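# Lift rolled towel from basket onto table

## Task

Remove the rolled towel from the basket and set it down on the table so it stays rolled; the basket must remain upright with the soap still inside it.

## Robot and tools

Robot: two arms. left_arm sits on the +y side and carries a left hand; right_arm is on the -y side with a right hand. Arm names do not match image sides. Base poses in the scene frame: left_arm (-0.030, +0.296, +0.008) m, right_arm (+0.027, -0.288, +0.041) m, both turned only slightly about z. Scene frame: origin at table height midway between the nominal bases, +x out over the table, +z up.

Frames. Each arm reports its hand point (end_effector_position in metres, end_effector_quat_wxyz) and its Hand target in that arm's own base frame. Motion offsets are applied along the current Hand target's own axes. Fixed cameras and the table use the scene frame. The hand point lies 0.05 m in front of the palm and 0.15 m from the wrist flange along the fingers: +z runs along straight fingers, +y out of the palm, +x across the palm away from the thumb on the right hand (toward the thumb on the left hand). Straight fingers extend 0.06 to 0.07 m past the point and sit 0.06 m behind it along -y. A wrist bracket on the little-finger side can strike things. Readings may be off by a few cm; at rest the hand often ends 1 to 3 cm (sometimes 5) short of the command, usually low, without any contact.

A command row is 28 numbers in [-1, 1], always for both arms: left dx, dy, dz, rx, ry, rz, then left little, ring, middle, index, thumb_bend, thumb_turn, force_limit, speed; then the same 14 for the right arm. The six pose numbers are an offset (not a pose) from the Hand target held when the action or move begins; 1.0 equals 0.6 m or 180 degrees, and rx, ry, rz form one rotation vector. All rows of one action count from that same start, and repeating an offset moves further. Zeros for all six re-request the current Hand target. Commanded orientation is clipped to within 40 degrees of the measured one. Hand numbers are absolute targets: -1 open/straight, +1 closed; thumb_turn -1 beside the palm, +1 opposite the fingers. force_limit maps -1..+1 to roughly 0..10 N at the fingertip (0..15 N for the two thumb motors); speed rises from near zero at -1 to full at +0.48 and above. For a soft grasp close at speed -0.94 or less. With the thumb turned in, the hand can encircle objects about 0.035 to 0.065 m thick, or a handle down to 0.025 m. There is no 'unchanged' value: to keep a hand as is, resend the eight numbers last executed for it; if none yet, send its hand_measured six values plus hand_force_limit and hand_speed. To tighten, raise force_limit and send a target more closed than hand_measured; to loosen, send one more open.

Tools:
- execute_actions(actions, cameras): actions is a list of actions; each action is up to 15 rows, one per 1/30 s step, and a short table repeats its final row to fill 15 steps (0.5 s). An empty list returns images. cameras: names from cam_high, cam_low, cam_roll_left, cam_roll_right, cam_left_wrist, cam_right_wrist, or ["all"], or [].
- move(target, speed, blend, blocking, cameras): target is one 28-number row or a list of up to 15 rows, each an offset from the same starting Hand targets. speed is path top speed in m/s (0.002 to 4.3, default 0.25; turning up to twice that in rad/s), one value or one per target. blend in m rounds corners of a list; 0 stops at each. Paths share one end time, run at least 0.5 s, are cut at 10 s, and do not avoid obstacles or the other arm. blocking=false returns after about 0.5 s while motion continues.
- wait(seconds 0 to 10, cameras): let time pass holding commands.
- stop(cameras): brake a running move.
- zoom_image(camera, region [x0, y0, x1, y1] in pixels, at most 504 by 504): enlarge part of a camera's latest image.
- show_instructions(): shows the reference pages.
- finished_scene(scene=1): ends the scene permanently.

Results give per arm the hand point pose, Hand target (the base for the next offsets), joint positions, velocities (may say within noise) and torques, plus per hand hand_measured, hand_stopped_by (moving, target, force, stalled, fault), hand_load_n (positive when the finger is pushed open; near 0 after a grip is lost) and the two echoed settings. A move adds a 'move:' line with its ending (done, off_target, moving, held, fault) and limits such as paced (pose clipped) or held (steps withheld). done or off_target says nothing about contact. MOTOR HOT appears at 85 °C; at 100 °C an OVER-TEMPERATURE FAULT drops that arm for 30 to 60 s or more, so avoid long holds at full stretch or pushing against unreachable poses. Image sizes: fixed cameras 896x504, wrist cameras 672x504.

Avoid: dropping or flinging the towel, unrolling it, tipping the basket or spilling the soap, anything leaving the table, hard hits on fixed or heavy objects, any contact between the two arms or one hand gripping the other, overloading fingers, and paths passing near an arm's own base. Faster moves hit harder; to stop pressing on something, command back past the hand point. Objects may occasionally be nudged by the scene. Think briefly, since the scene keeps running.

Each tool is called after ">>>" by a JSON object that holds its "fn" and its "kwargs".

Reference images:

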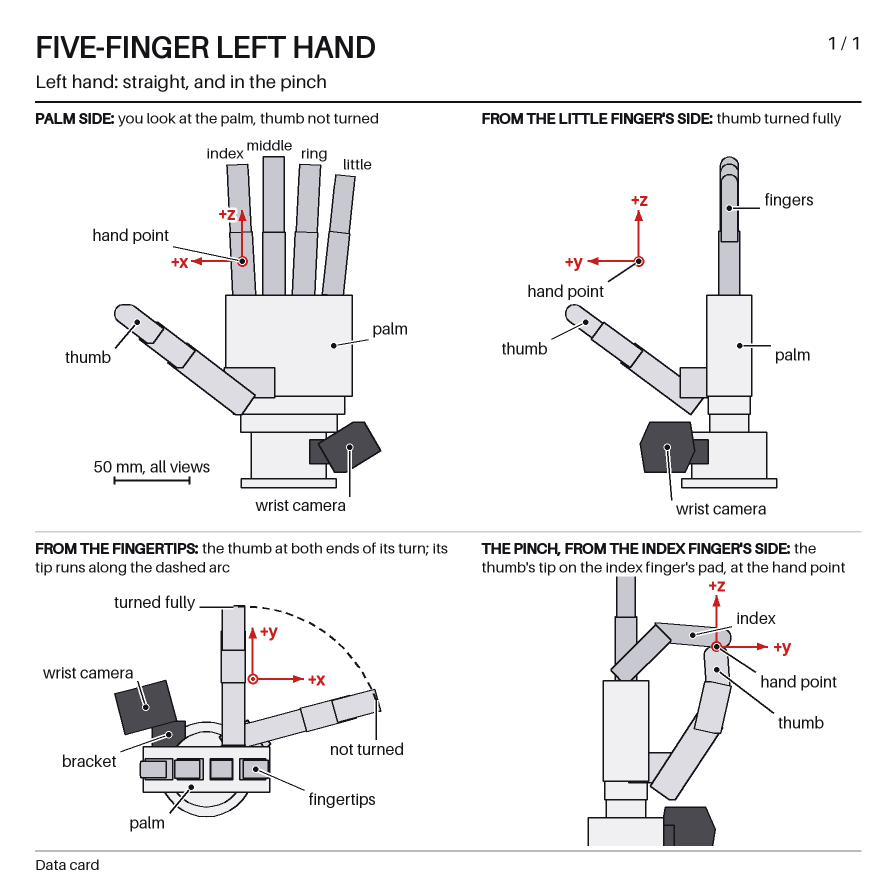

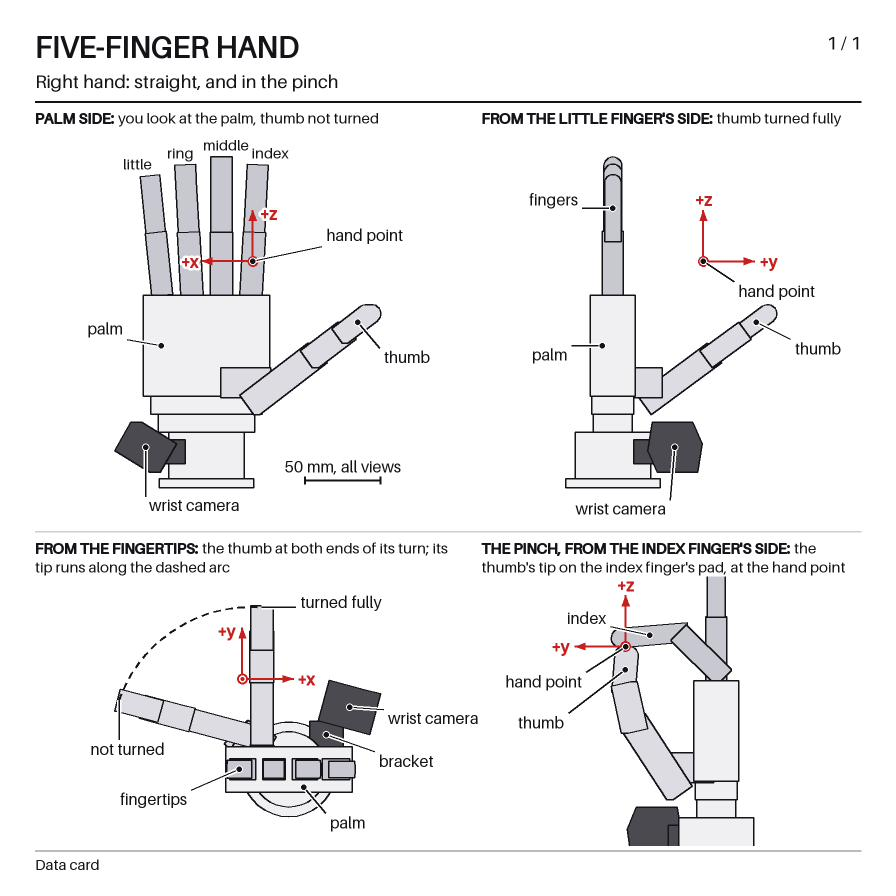

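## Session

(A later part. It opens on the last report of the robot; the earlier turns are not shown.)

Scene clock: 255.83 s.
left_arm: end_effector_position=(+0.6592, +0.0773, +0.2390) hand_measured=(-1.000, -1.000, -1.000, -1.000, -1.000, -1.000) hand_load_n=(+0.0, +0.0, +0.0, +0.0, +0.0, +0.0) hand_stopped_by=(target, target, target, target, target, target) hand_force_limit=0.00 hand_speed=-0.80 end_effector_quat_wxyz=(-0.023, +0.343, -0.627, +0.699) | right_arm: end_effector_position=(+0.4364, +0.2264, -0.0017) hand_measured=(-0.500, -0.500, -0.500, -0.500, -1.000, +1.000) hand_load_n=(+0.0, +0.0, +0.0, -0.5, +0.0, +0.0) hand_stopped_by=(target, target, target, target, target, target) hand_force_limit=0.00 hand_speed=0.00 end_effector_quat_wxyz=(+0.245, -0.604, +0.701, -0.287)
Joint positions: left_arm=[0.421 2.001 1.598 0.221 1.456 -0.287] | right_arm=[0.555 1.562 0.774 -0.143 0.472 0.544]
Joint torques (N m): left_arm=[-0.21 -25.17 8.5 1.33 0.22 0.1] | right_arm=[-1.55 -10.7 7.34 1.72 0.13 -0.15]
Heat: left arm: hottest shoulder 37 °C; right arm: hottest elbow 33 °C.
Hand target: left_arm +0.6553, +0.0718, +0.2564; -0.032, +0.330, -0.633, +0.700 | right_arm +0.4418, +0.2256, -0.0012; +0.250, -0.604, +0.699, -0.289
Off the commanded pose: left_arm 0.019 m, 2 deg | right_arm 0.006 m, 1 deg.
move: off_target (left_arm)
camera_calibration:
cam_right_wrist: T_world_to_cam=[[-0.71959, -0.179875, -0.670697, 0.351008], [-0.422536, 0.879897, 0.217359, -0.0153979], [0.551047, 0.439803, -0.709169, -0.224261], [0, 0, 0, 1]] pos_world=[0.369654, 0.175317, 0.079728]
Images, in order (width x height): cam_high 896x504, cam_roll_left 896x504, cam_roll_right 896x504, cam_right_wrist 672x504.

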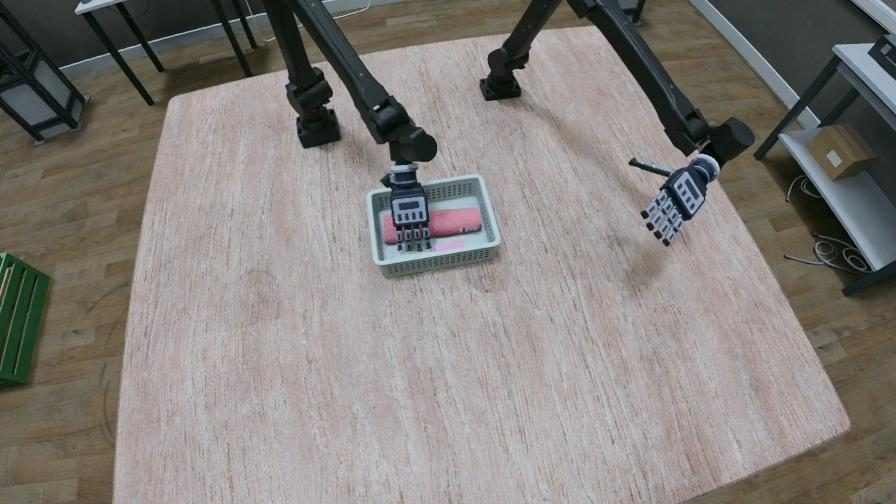

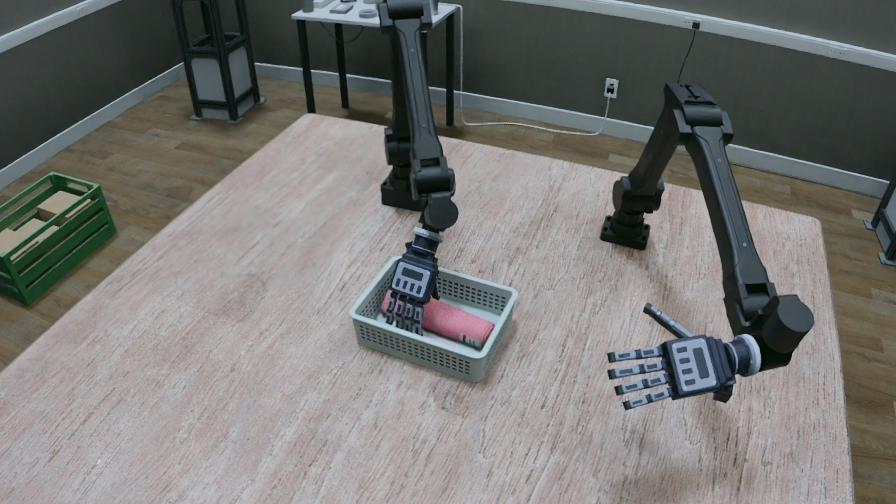

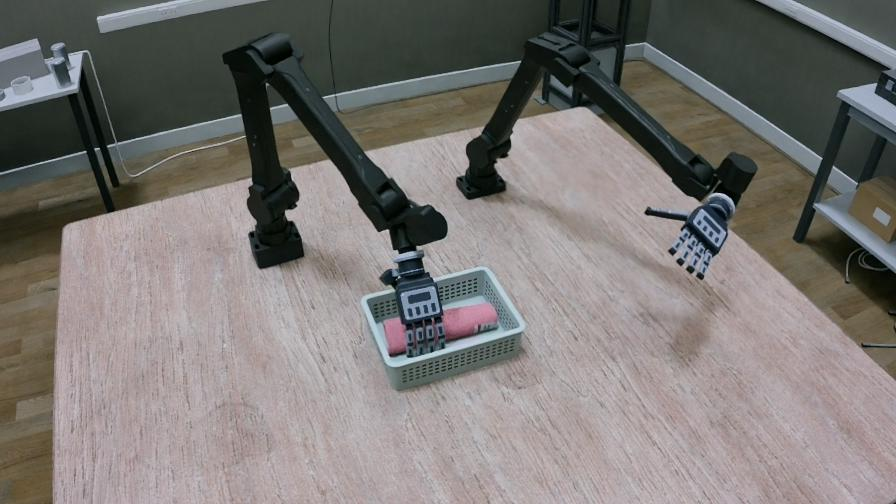

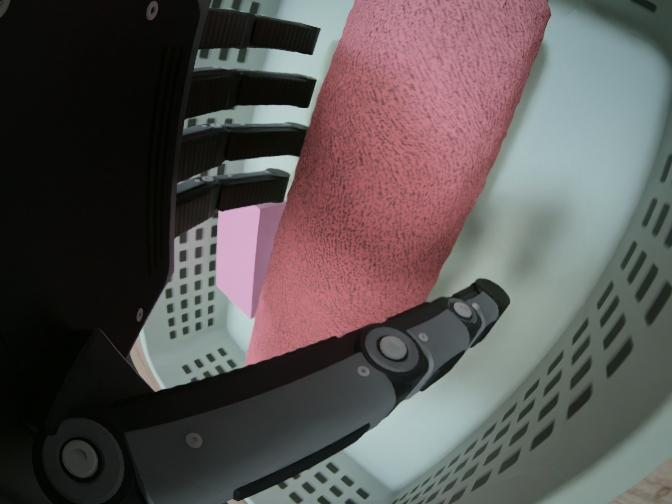

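>>> {"fn": "move", "kwargs": {"target": [0,0,0,0,0,0,-1,-1,-1,-1,-1,-1,0,-0.8,0,0,0,0,0,0,-0.5,-0.5,-0.5,-0.5,-0.2,1,-0.7,-0.7], "cameras": ["cam_right_wrist"]}}

Scene clock: 267.83 s.
left_arm: end_effector_position=(+0.6592, +0.0773, +0.2390) hand_measured=(-1.000, -1.000, -1.000, -1.000, -1.000, -1.000) hand_load_n=(-0.5, +0.0, +0.0, +0.0, +0.0, -0.5) hand_stopped_by=(target, target, target, target, target, target) hand_force_limit=0.00 hand_speed=-0.80 end_effector_quat_wxyz=(-0.023, +0.343, -0.627, +0.699) | right_arm: end_effector_position=(+0.4363, +0.2265, -0.0017) hand_measured=(-0.500, -0.500, -0.500, -0.500, -0.200, +1.000) hand_load_n=(+0.0, +0.0, +0.0, +0.0, +0.0, +0.0) hand_stopped_by=(target, target, target, target, target, target) hand_force_limit=-0.70 hand_speed=-0.70 end_effector_quat_wxyz=(+0.245, -0.605, +0.701, -0.287)
Joint positions: left_arm=[0.421 2.001 1.598 0.221 1.456 -0.287] | right_arm=[0.555 1.562 0.774 -0.143 0.471 0.544]
Joint torques (N m): left_arm=[-0.21 -25.23 8.51 1.35 0.23 0.1] | right_arm=[-1.55 -10.7 7.34 1.77 0.17 -0.14]
Heat: left arm: hottest shoulder 37 °C; right arm: hottest elbow 32 °C.
Hand target: left_arm +0.6553, +0.0718, +0.2564; -0.032, +0.330, -0.633, +0.700 | right_arm +0.4418, +0.2256, -0.0012; +0.250, -0.604, +0.699, -0.289
Off the commanded pose: left_arm 0.019 m, 2 deg | right_arm 0.006 m, 1 deg.
move: off_target (left_arm)
camera_calibration:
cam_right_wrist: T_world_to_cam=[[-0.719687, -0.180654, -0.670384, 0.351158], [-0.423325, 0.879494, 0.217454, -0.0150411], [0.550315, 0.440289, -0.709436, -0.224055], [0, 0, 0, 1]] pos_world=[0.369657, 0.175315, 0.0797289]
Images, in order (width x height): cam_right_wrist 672x504.

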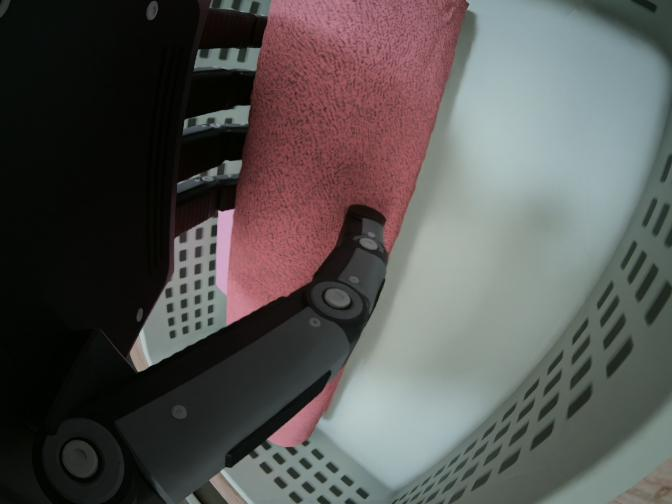

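>>> {"fn": "move", "kwargs": {"target": [0,0,0,0,0,0,-1,-1,-1,-1,-1,-1,0,-0.8,0,0,0,0,0,0,0.1,0.1,0.1,0.1,-0.2,1,-0.5,-0.75], "cameras": ["cam_high","cam_roll_right","cam_right_wrist"]}}

Scene clock: 274.37 s.
left_arm: end_effector_position=(+0.6592, +0.0773, +0.2390) hand_measured=(-1.000, -1.000, -1.000, -1.000, -1.000, -1.000) hand_load_n=(+0.0, +0.0, +0.0, +0.0, +0.0, +0.0) hand_stopped_by=(target, target, target, target, target, target) hand_force_limit=0.00 hand_speed=-0.80 end_effector_quat_wxyz=(-0.023, +0.343, -0.627, +0.699) | right_arm: end_effector_position=(+0.4377, +0.2267, -0.0010) hand_measured=(+0.074, -0.112, -0.156, -0.134, -0.202, +1.000) hand_load_n=(+3.0, +0.0, +0.5, +4.0, +5.0, +2.0) hand_stopped_by=(force, force, force, force, target, target) hand_force_limit=-0.50 hand_speed=-0.75 end_effector_quat_wxyz=(+0.248, -0.603, +0.701, -0.288)
Joint positions: left_arm=[0.421 2.001 1.598 0.221 1.456 -0.287] | right_arm=[0.554 1.562 0.774 -0.137 0.471 0.544]
Joint torques (N m): left_arm=[-0.15 -25.29 8.49 1.31 0.23 0.11] | right_arm=[-1.49 -10.7 7.36 1.57 0.16 -0.14]
Heat: left arm: hottest shoulder 37 °C; right arm: hottest elbow 32 °C.
Hand target: left_arm +0.6553, +0.0718, +0.2564; -0.032, +0.330, -0.633, +0.700 | right_arm +0.4417, +0.2256, -0.0012; +0.250, -0.604, +0.699, -0.289
Off the commanded pose: left_arm 0.019 m, 2 deg | right_arm 0.004 m, 0 deg.
move: off_target (left_arm)
camera_calibration:
cam_right_wrist: T_world_to_cam=[[-0.71662, -0.177729, -0.674439, 0.350752], [-0.423364, 0.879309, 0.218126, -0.0147757], [0.554273, 0.441847, -0.705374, -0.226503], [0, 0, 0, 1]] pos_world=[0.370645, 0.175411, 0.0800141]
Images, in order (width x height): cam_high 896x504, cam_roll_right 896x504, cam_right_wrist 672x504.

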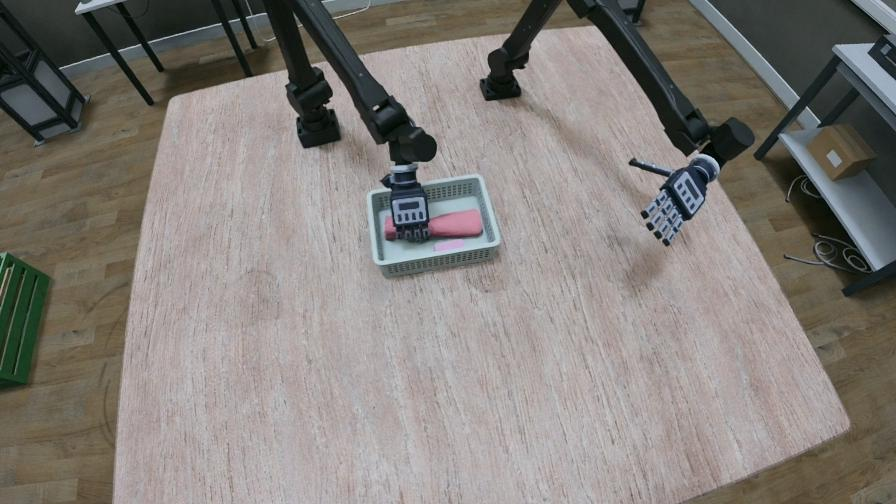

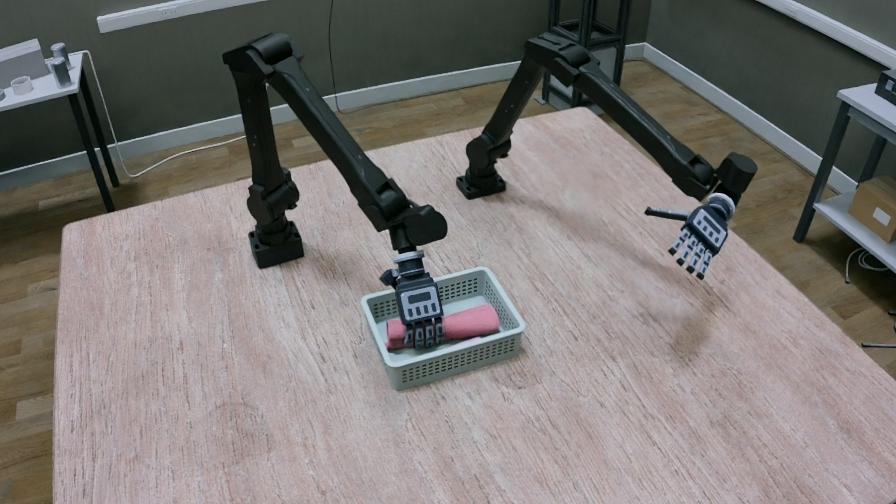

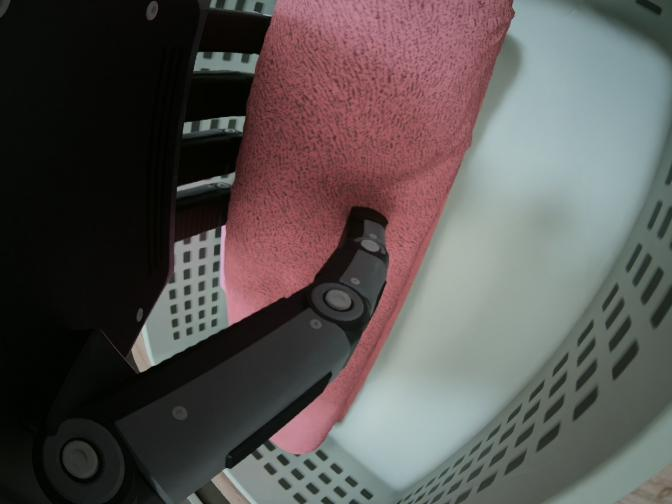

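>>> {"fn": "move", "kwargs": {"target": [0,0,0,0,0,0,-1,-1,-1,-1,-1,-1,0,-0.8,0,0,0,0,0,0,0.1,0.15,0.15,0.1,-0.2,1,-0.3,-0.85], "cameras": []}}

Scene clock: 279.23 s.
left_arm: end_effector_position=(+0.6592, +0.0773, +0.2390) hand_measured=(-1.000, -1.000, -1.000, -1.000, -1.000, -1.000) hand_load_n=(+0.0, +0.0, +0.0, +0.0, +0.0, -0.5) hand_stopped_by=(target, target, target, target, target, target) hand_force_limit=0.00 hand_speed=-0.80 end_effector_quat_wxyz=(-0.023, +0.343, -0.627, +0.699) | right_arm: end_effector_position=(+0.4380, +0.2269, -0.0008) hand_measured=(+0.074, -0.044, -0.118, -0.134, -0.202, +1.000) hand_load_n=(+1.0, +3.5, +3.0, +2.5, +6.5, +3.0) hand_stopped_by=(force, force, force, force, target, target) hand_force_limit=-0.30 hand_speed=-0.85 end_effector_quat_wxyz=(+0.248, -0.603, +0.701, -0.288)
Joint positions: left_arm=[0.421 2.001 1.598 0.221 1.456 -0.287] | right_arm=[0.554 1.562 0.774 -0.136 0.471 0.544]
Joint torques (N m): left_arm=[-0.15 -25.23 8.53 1.32 0.23 0.11] | right_arm=[-1.49 -10.64 7.36 1.51 0.16 -0.14]
Heat: left arm: hottest shoulder 37 °C; right arm: hottest elbow 32 °C.
Hand target: left_arm +0.6553, +0.0718, +0.2564; -0.032, +0.330, -0.633, +0.700 | right_arm +0.4418, +0.2256, -0.0012; +0.250, -0.604, +0.699, -0.289
Off the commanded pose: left_arm 0.019 m, 2 deg | right_arm 0.004 m, 0 deg.
move: off_target (left_arm)
No camera images: "cameras" was empty.

>>> {"fn": "move", "kwargs": {"target": [0,0,0,0,0,0,-1,-1,-1,-1,-1,-1,0,-0.8,0,-0.071,-0.071,0,0,0,0.1,0.15,0.15,0.1,-0.2,1,-0.3,-0.85], "speed": 0.08, "cameras": ["cam_high","cam_low","cam_roll_left","cam_right_wrist"]}}

Scene clock: 286.13 s.
left_arm: end_effector_position=(+0.6592, +0.0773, +0.2390) hand_measured=(-1.000, -1.000, -1.000, -1.000, -1.000, -1.000) hand_load_n=(+0.0, +0.0, +0.0, +0.0, +0.0, +0.0) hand_stopped_by=(target, target, target, target, target, target) hand_force_limit=0.00 hand_speed=-0.80 end_effector_quat_wxyz=(-0.023, +0.343, -0.627, +0.699) | right_arm: end_effector_position=(+0.4190, +0.2153, +0.0277) hand_measured=(+0.074, -0.044, -0.118, -0.134, -0.202, +1.000) hand_load_n=(+0.5, +3.5, +3.0, +2.5, +6.5, +3.0) hand_stopped_by=(force, force, force, force, target, target) hand_force_limit=-0.30 hand_speed=-0.85 end_effector_quat_wxyz=(+0.221, -0.614, +0.703, -0.283)
Joint positions: left_arm=[0.421 2.001 1.598 0.221 1.456 -0.287] | right_arm=[0.554 1.467 0.79 -0.306 0.471 0.543]
Joint torques (N m): left_arm=[-0.15 -25.11 8.49 1.35 0.23 0.11] | right_arm=[-1.49 -12.28 11.97 0.8 0.23 -0.14]
Heat: left arm: hottest shoulder 37 °C; right arm: hottest elbow 32 °C.
Hand target: left_arm +0.6553, +0.0718, +0.2564; -0.032, +0.330, -0.633, +0.700 | right_arm +0.4418, +0.2256, +0.0591; +0.250, -0.604, +0.699, -0.289
Off the commanded pose: left_arm 0.019 m, 2 deg | right_arm 0.040 m, 4 deg.
move: off_target (left_arm, right_arm)
camera_calibration:
cam_right_wrist: T_world_to_cam=[[-0.7485, -0.198156, -0.632837, 0.371203], [-0.413705, 0.885362, 0.212091, -0.0240415], [0.518262, 0.420558, -0.744671, -0.170078], [0, 0, 0, 1]] pos_world=[0.356045, 0.166369, 0.113358]
Images, in order (width x height): cam_high 896x504, cam_low 896x504, cam_roll_left 896x504, cam_right_wrist 672x504.

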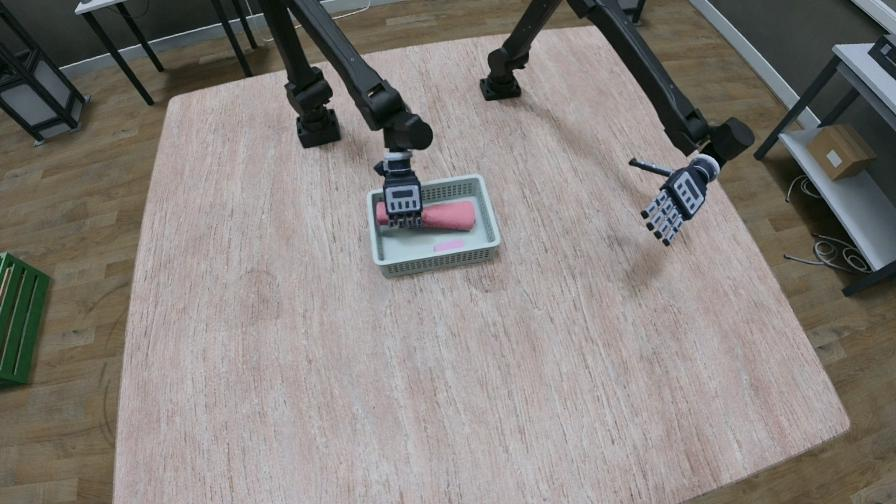

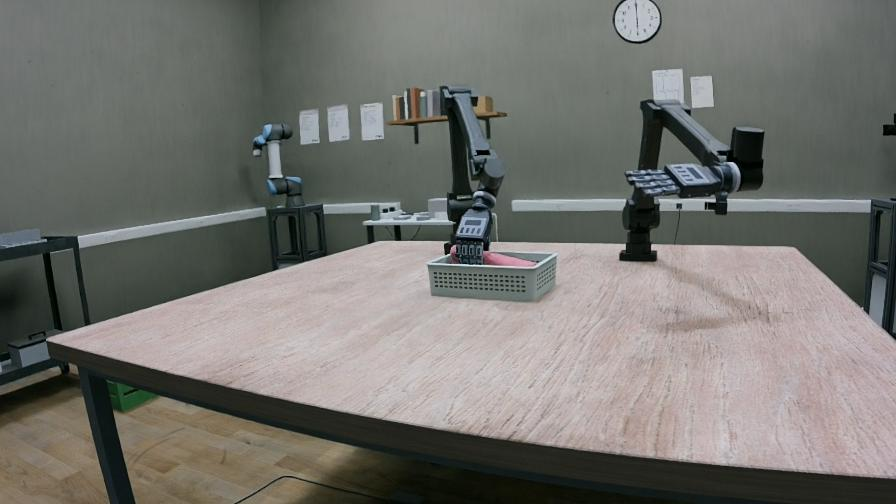

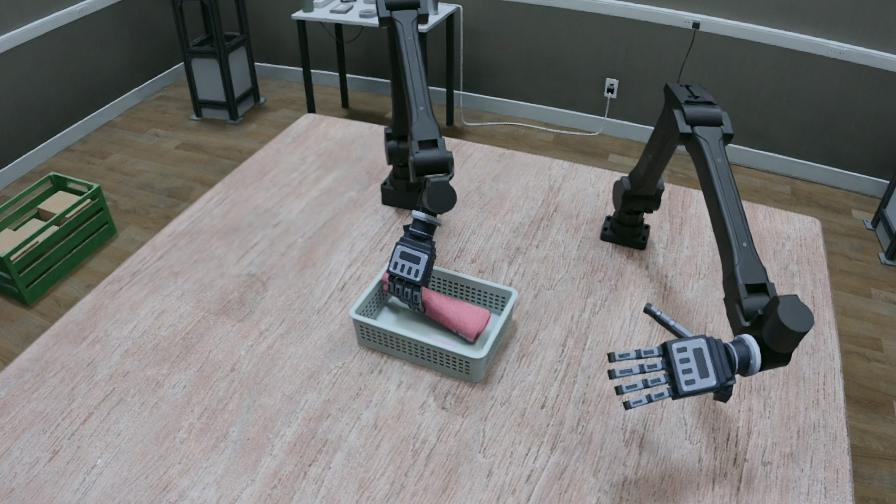

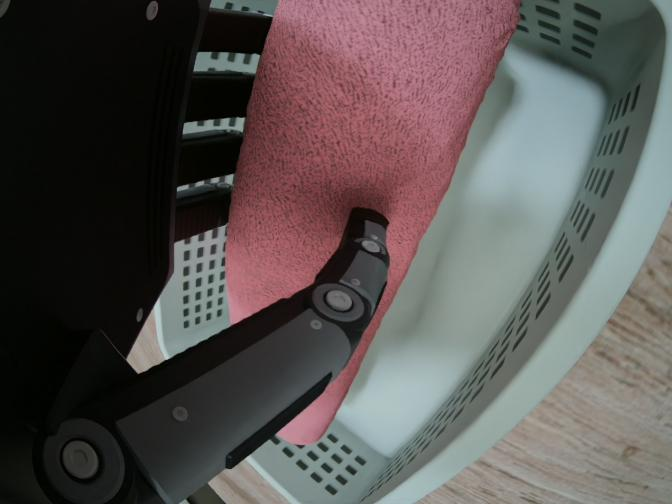

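>>> {"fn": "move", "kwargs": {"target": [0,0,0,0,0,0,-1,-1,-1,-1,-1,-1,0,-0.8,-0.039,-0.18,-0.126,0,0,0,0.1,0.15,0.15,0.1,-0.2,1,-0.3,-0.85], "speed": 0.12, "cameras": ["all"]}}

Scene clock: 296.00 s.
left_arm: end_effector_position=(+0.6592, +0.0773, +0.2390) hand_measured=(-1.000, -1.000, -1.000, -1.000, -1.000, -1.000) hand_load_n=(+0.0, -0.5, +0.0, +0.0, +0.0, +0.0) hand_stopped_by=(target, target, target, target, target, target) hand_force_limit=0.00 hand_speed=-0.80 end_effector_quat_wxyz=(-0.023, +0.343, -0.627, +0.699) | right_arm: end_effector_position=(+0.4507, +0.2349, +0.1500) hand_measured=(+0.074, -0.044, -0.118, -0.134, -0.202, +1.000) hand_load_n=(+1.0, +3.0, +3.0, +2.0, +6.5, +3.0) hand_stopped_by=(force, force, force, force, target, target) hand_force_limit=-0.30 hand_speed=-0.85 end_effector_quat_wxyz=(+0.217, -0.616, +0.703, -0.282)
Joint positions: left_arm=[0.421 2.001 1.598 0.221 1.456 -0.287] | right_arm=[0.554 1.399 1.088 -0.682 0.471 0.542]
Joint torques (N m): left_arm=[-0.21 -25.23 8.53 1.35 0.23 0.11] | right_arm=[-0.85 -12.57 14.17 0.85 0.37 -0.06]
Heat: left arm: hottest shoulder 37 °C; right arm: hottest elbow 33 °C.
Hand target: left_arm +0.6553, +0.0718, +0.2564; -0.032, +0.330, -0.633, +0.700 | right_arm +0.4680, +0.2454, +0.1889; +0.250, -0.604, +0.699, -0.290
Off the commanded pose: left_arm 0.019 m, 2 deg | right_arm 0.044 m, 4 deg.
move: off_target (left_arm, right_arm)
camera_calibration:
cam_left_wrist: T_world_to_cam=[[0.140661, 0.0457418, 0.989001, -0.3274], [-0.98855, -0.0486188, 0.142845, 0.628999], [0.054618, -0.997769, 0.0383793, 0.144597], [0, 0, 0, 1]] pos_world=[0.659951, 0.189831, 0.2284]
cam_right_wrist: T_world_to_cam=[[-0.753786, -0.201815, -0.625362, 0.47834], [-0.41218, 0.886387, 0.210773, -0.055021], [0.511776, 0.41664, -0.75133, -0.0988246], [0, 0, 0, 1]] pos_world=[0.388463, 0.18648, 0.236483]

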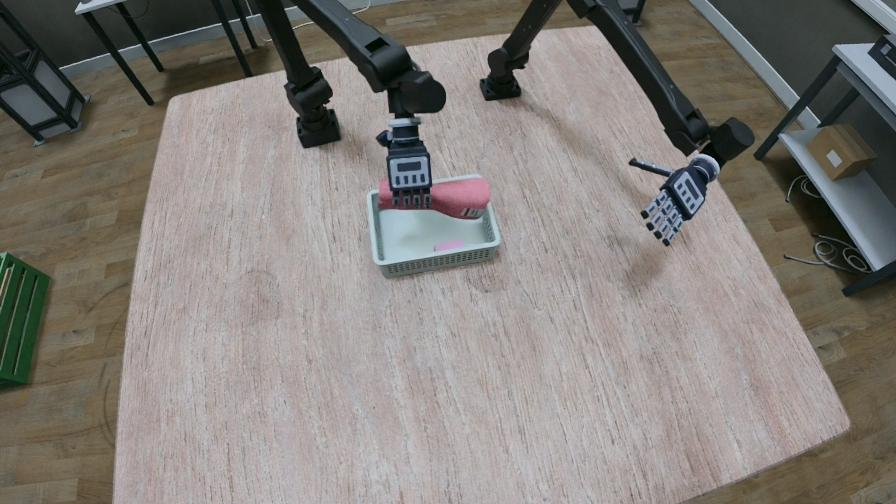

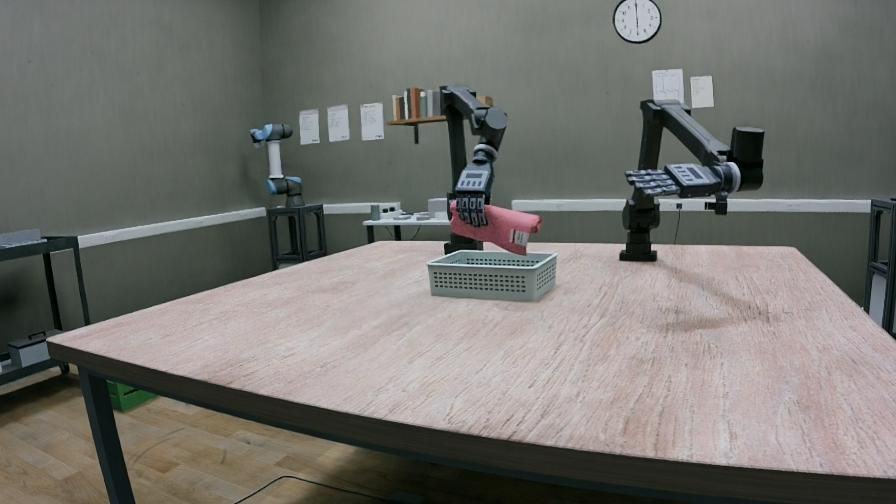

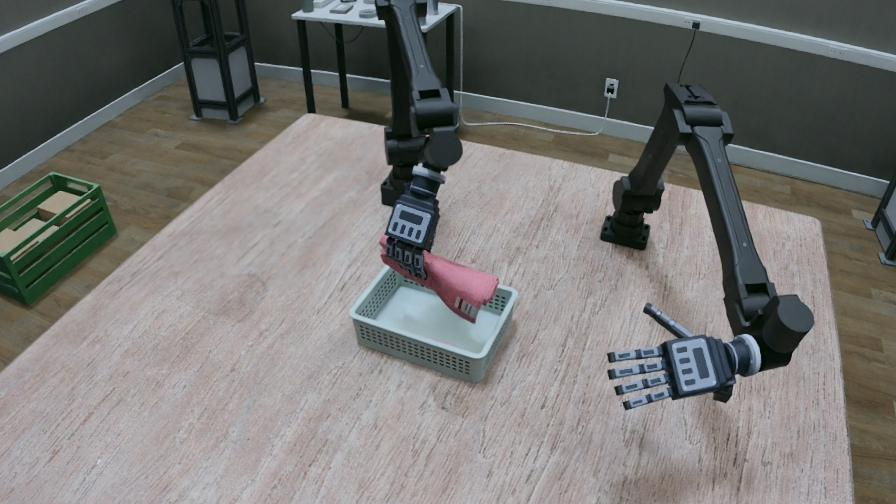

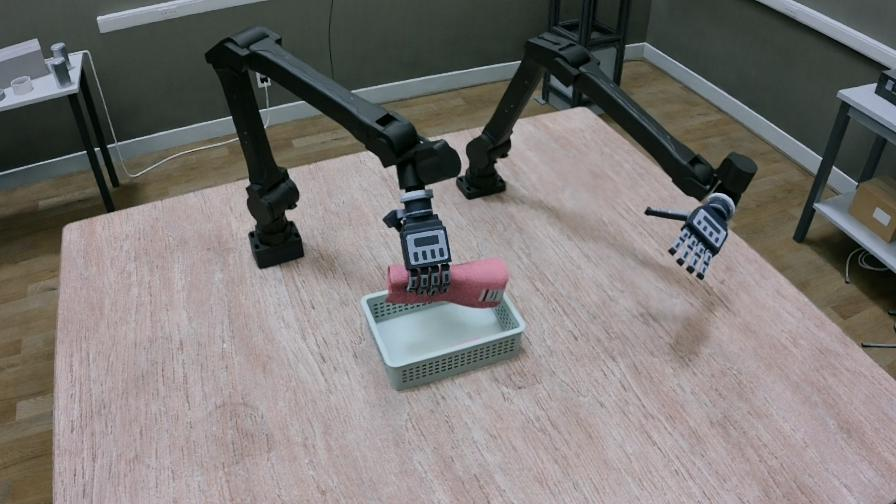

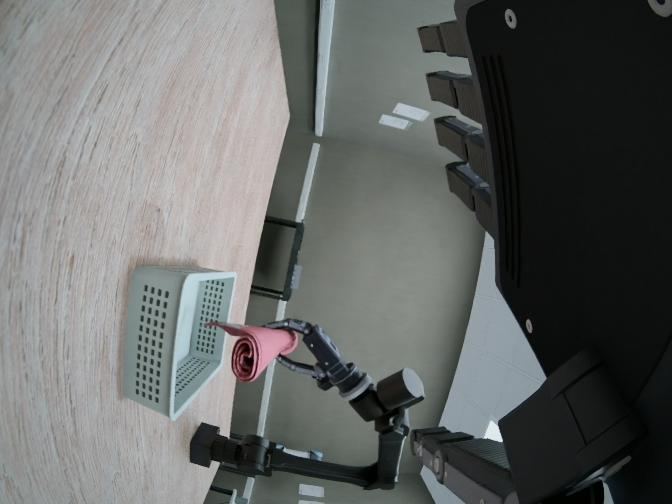

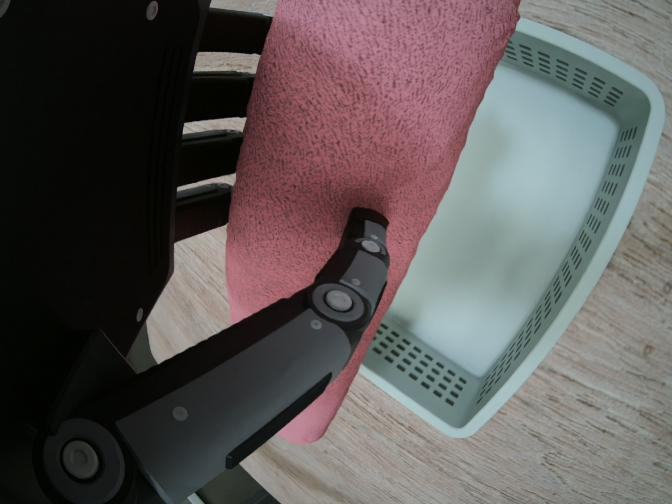

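>>> {"fn": "zoom_image", "kwargs": {"camera": "cam_left_wrist", "region": [120, 240, 440, 440]}}

>>> {"fn": "zoom_image", "kwargs": {"camera": "cam_roll_left", "region": [340, 180, 530, 390]}}

>>> {"fn": "zoom_image", "kwargs": {"camera": "cam_low", "region": [400, 160, 600, 310]}}

Scaled by 1.575 from the camera's 672x504 image, which has a finer 960x720 frame.

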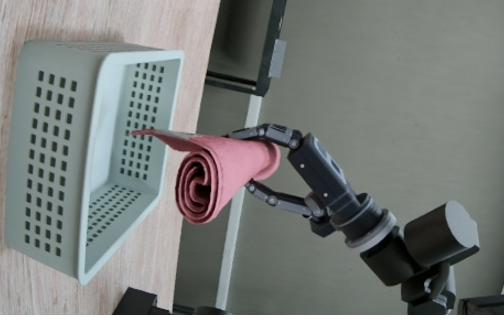

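Scaled by 2.400.

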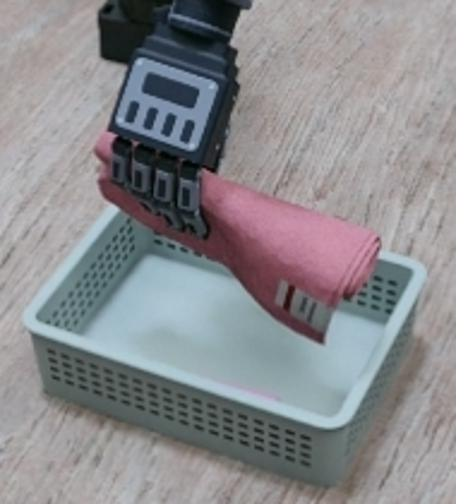

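Scaled by 2.520.

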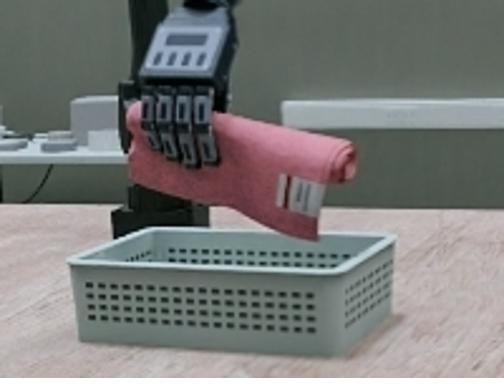

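>>> {"fn": "move", "kwargs": {"target": [0,0,0,0,0,0,-1,-1,-1,-1,-1,-1,0,-0.8,0.5143,-0.1009,0.0539,0,0,0,0.1,0.15,0.15,0.1,-0.2,1,-0.3,-0.85], "speed": 0.2, "cameras": ["all"]}}

>>> {"fn": "zoom_image", "kwargs": {"camera": "cam_low", "region": [300, 140, 600, 310]}}

Scene clock: 326.40 s.
left_arm: end_effector_position=(+0.6592, +0.0773, +0.2390) hand_measured=(-1.000, -1.000, -1.000, -1.000, -1.000, -1.000) hand_load_n=(+0.0, +0.0, +0.0, +0.0, +0.0, -0.5) hand_stopped_by=(target, target, target, target, target, target) hand_force_limit=0.00 hand_speed=-0.80 end_effector_quat_wxyz=(-0.023, +0.343, -0.627, +0.699) | right_arm: end_effector_position=(+0.4656, -0.0635, +0.1807) hand_measured=(+0.074, -0.044, -0.118, -0.134, -0.202, +1.000) hand_load_n=(+0.5, +3.0, +3.0, +2.5, +7.0, +2.5) hand_stopped_by=(force, force, force, force, target, target) hand_force_limit=-0.30 hand_speed=-0.85 end_effector_quat_wxyz=(+0.231, -0.608, +0.712, -0.265)
Joint positions: left_arm=[0.421 2.001 1.598 0.221 1.456 -0.287] | right_arm=[-0.213 1.253 1.017 -0.618 -0.044 -0.039]
Joint torques (N m): left_arm=[-0.26 -25.29 8.53 1.32 0.23 0.11] | right_arm=[-1.14 -8.64 14.22 1.78 -0.19 -0.11]
Heat: left arm: hottest shoulder 37 °C; right arm: hottest elbow 37 °C.
Hand target: left_arm +0.6553, +0.0718, +0.2564; -0.032, +0.330, -0.633, +0.700 | right_arm +0.4881, -0.0695, +0.2088; +0.250, -0.604, +0.699, -0.289
Off the commanded pose: left_arm 0.019 m, 2 deg | right_arm 0.037 m, 4 deg.
move: off_target (left_arm, right_arm)
camera_calibration:
cam_left_wrist: T_world_to_cam=[[0.140661, 0.0457418, 0.989001, -0.3274], [-0.98855, -0.0486188, 0.142845, 0.628999], [0.054618, -0.997769, 0.0383793, 0.144597], [0, 0, 0, 1]] pos_world=[0.659951, 0.189831, 0.2284]
cam_right_wrist: T_world_to_cam=[[-0.755901, -0.163306, -0.633992, 0.453551], [-0.404784, 0.877688, 0.256541, 0.196894], [0.514552, 0.450549, -0.729549, 0.0378815], [0, 0, 0, 1]] pos_world=[0.403047, -0.115812, 0.264673]

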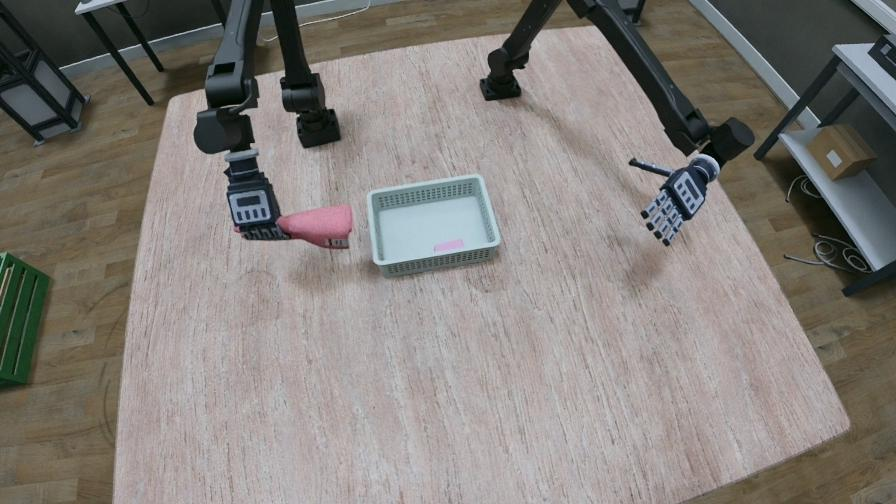

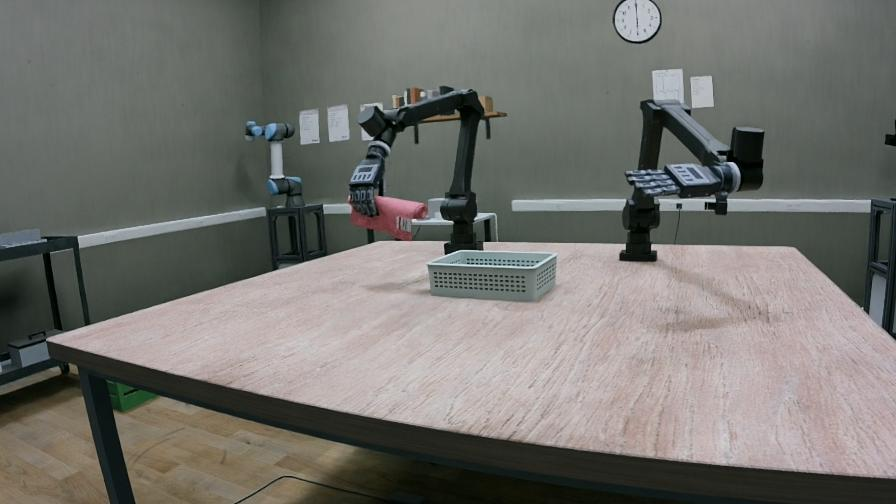

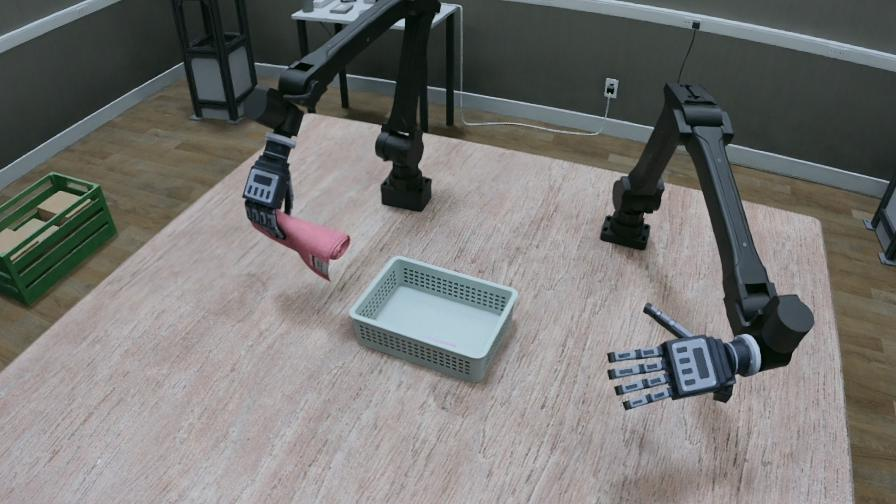

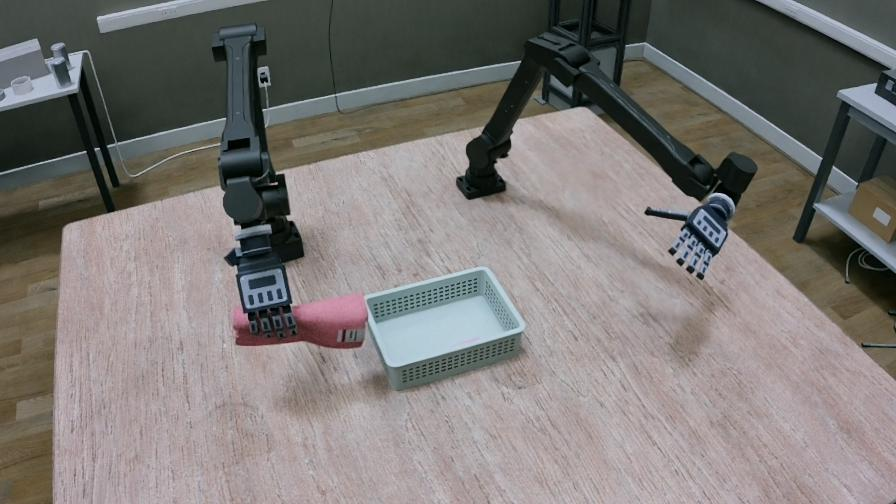

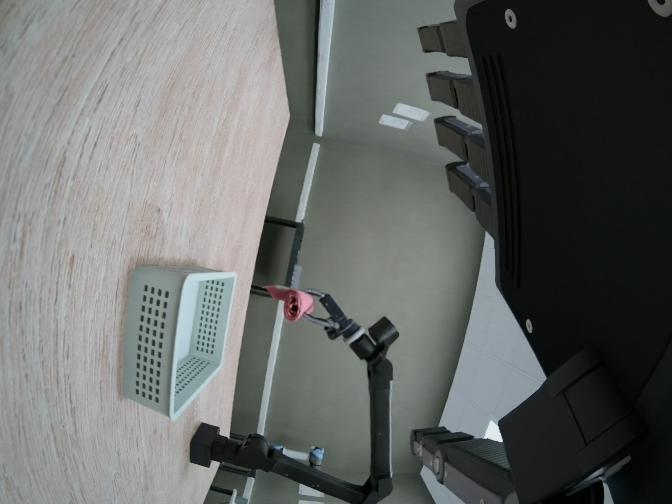

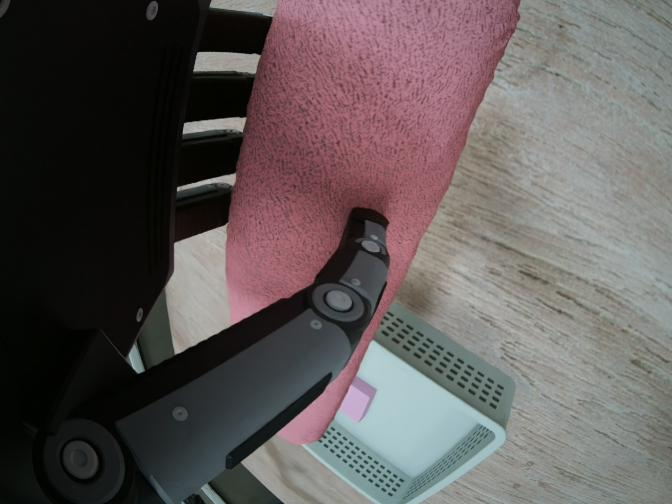

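Scaled by 1.680.

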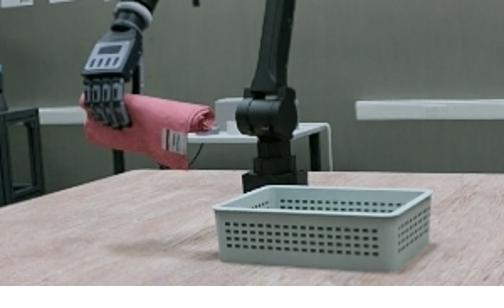

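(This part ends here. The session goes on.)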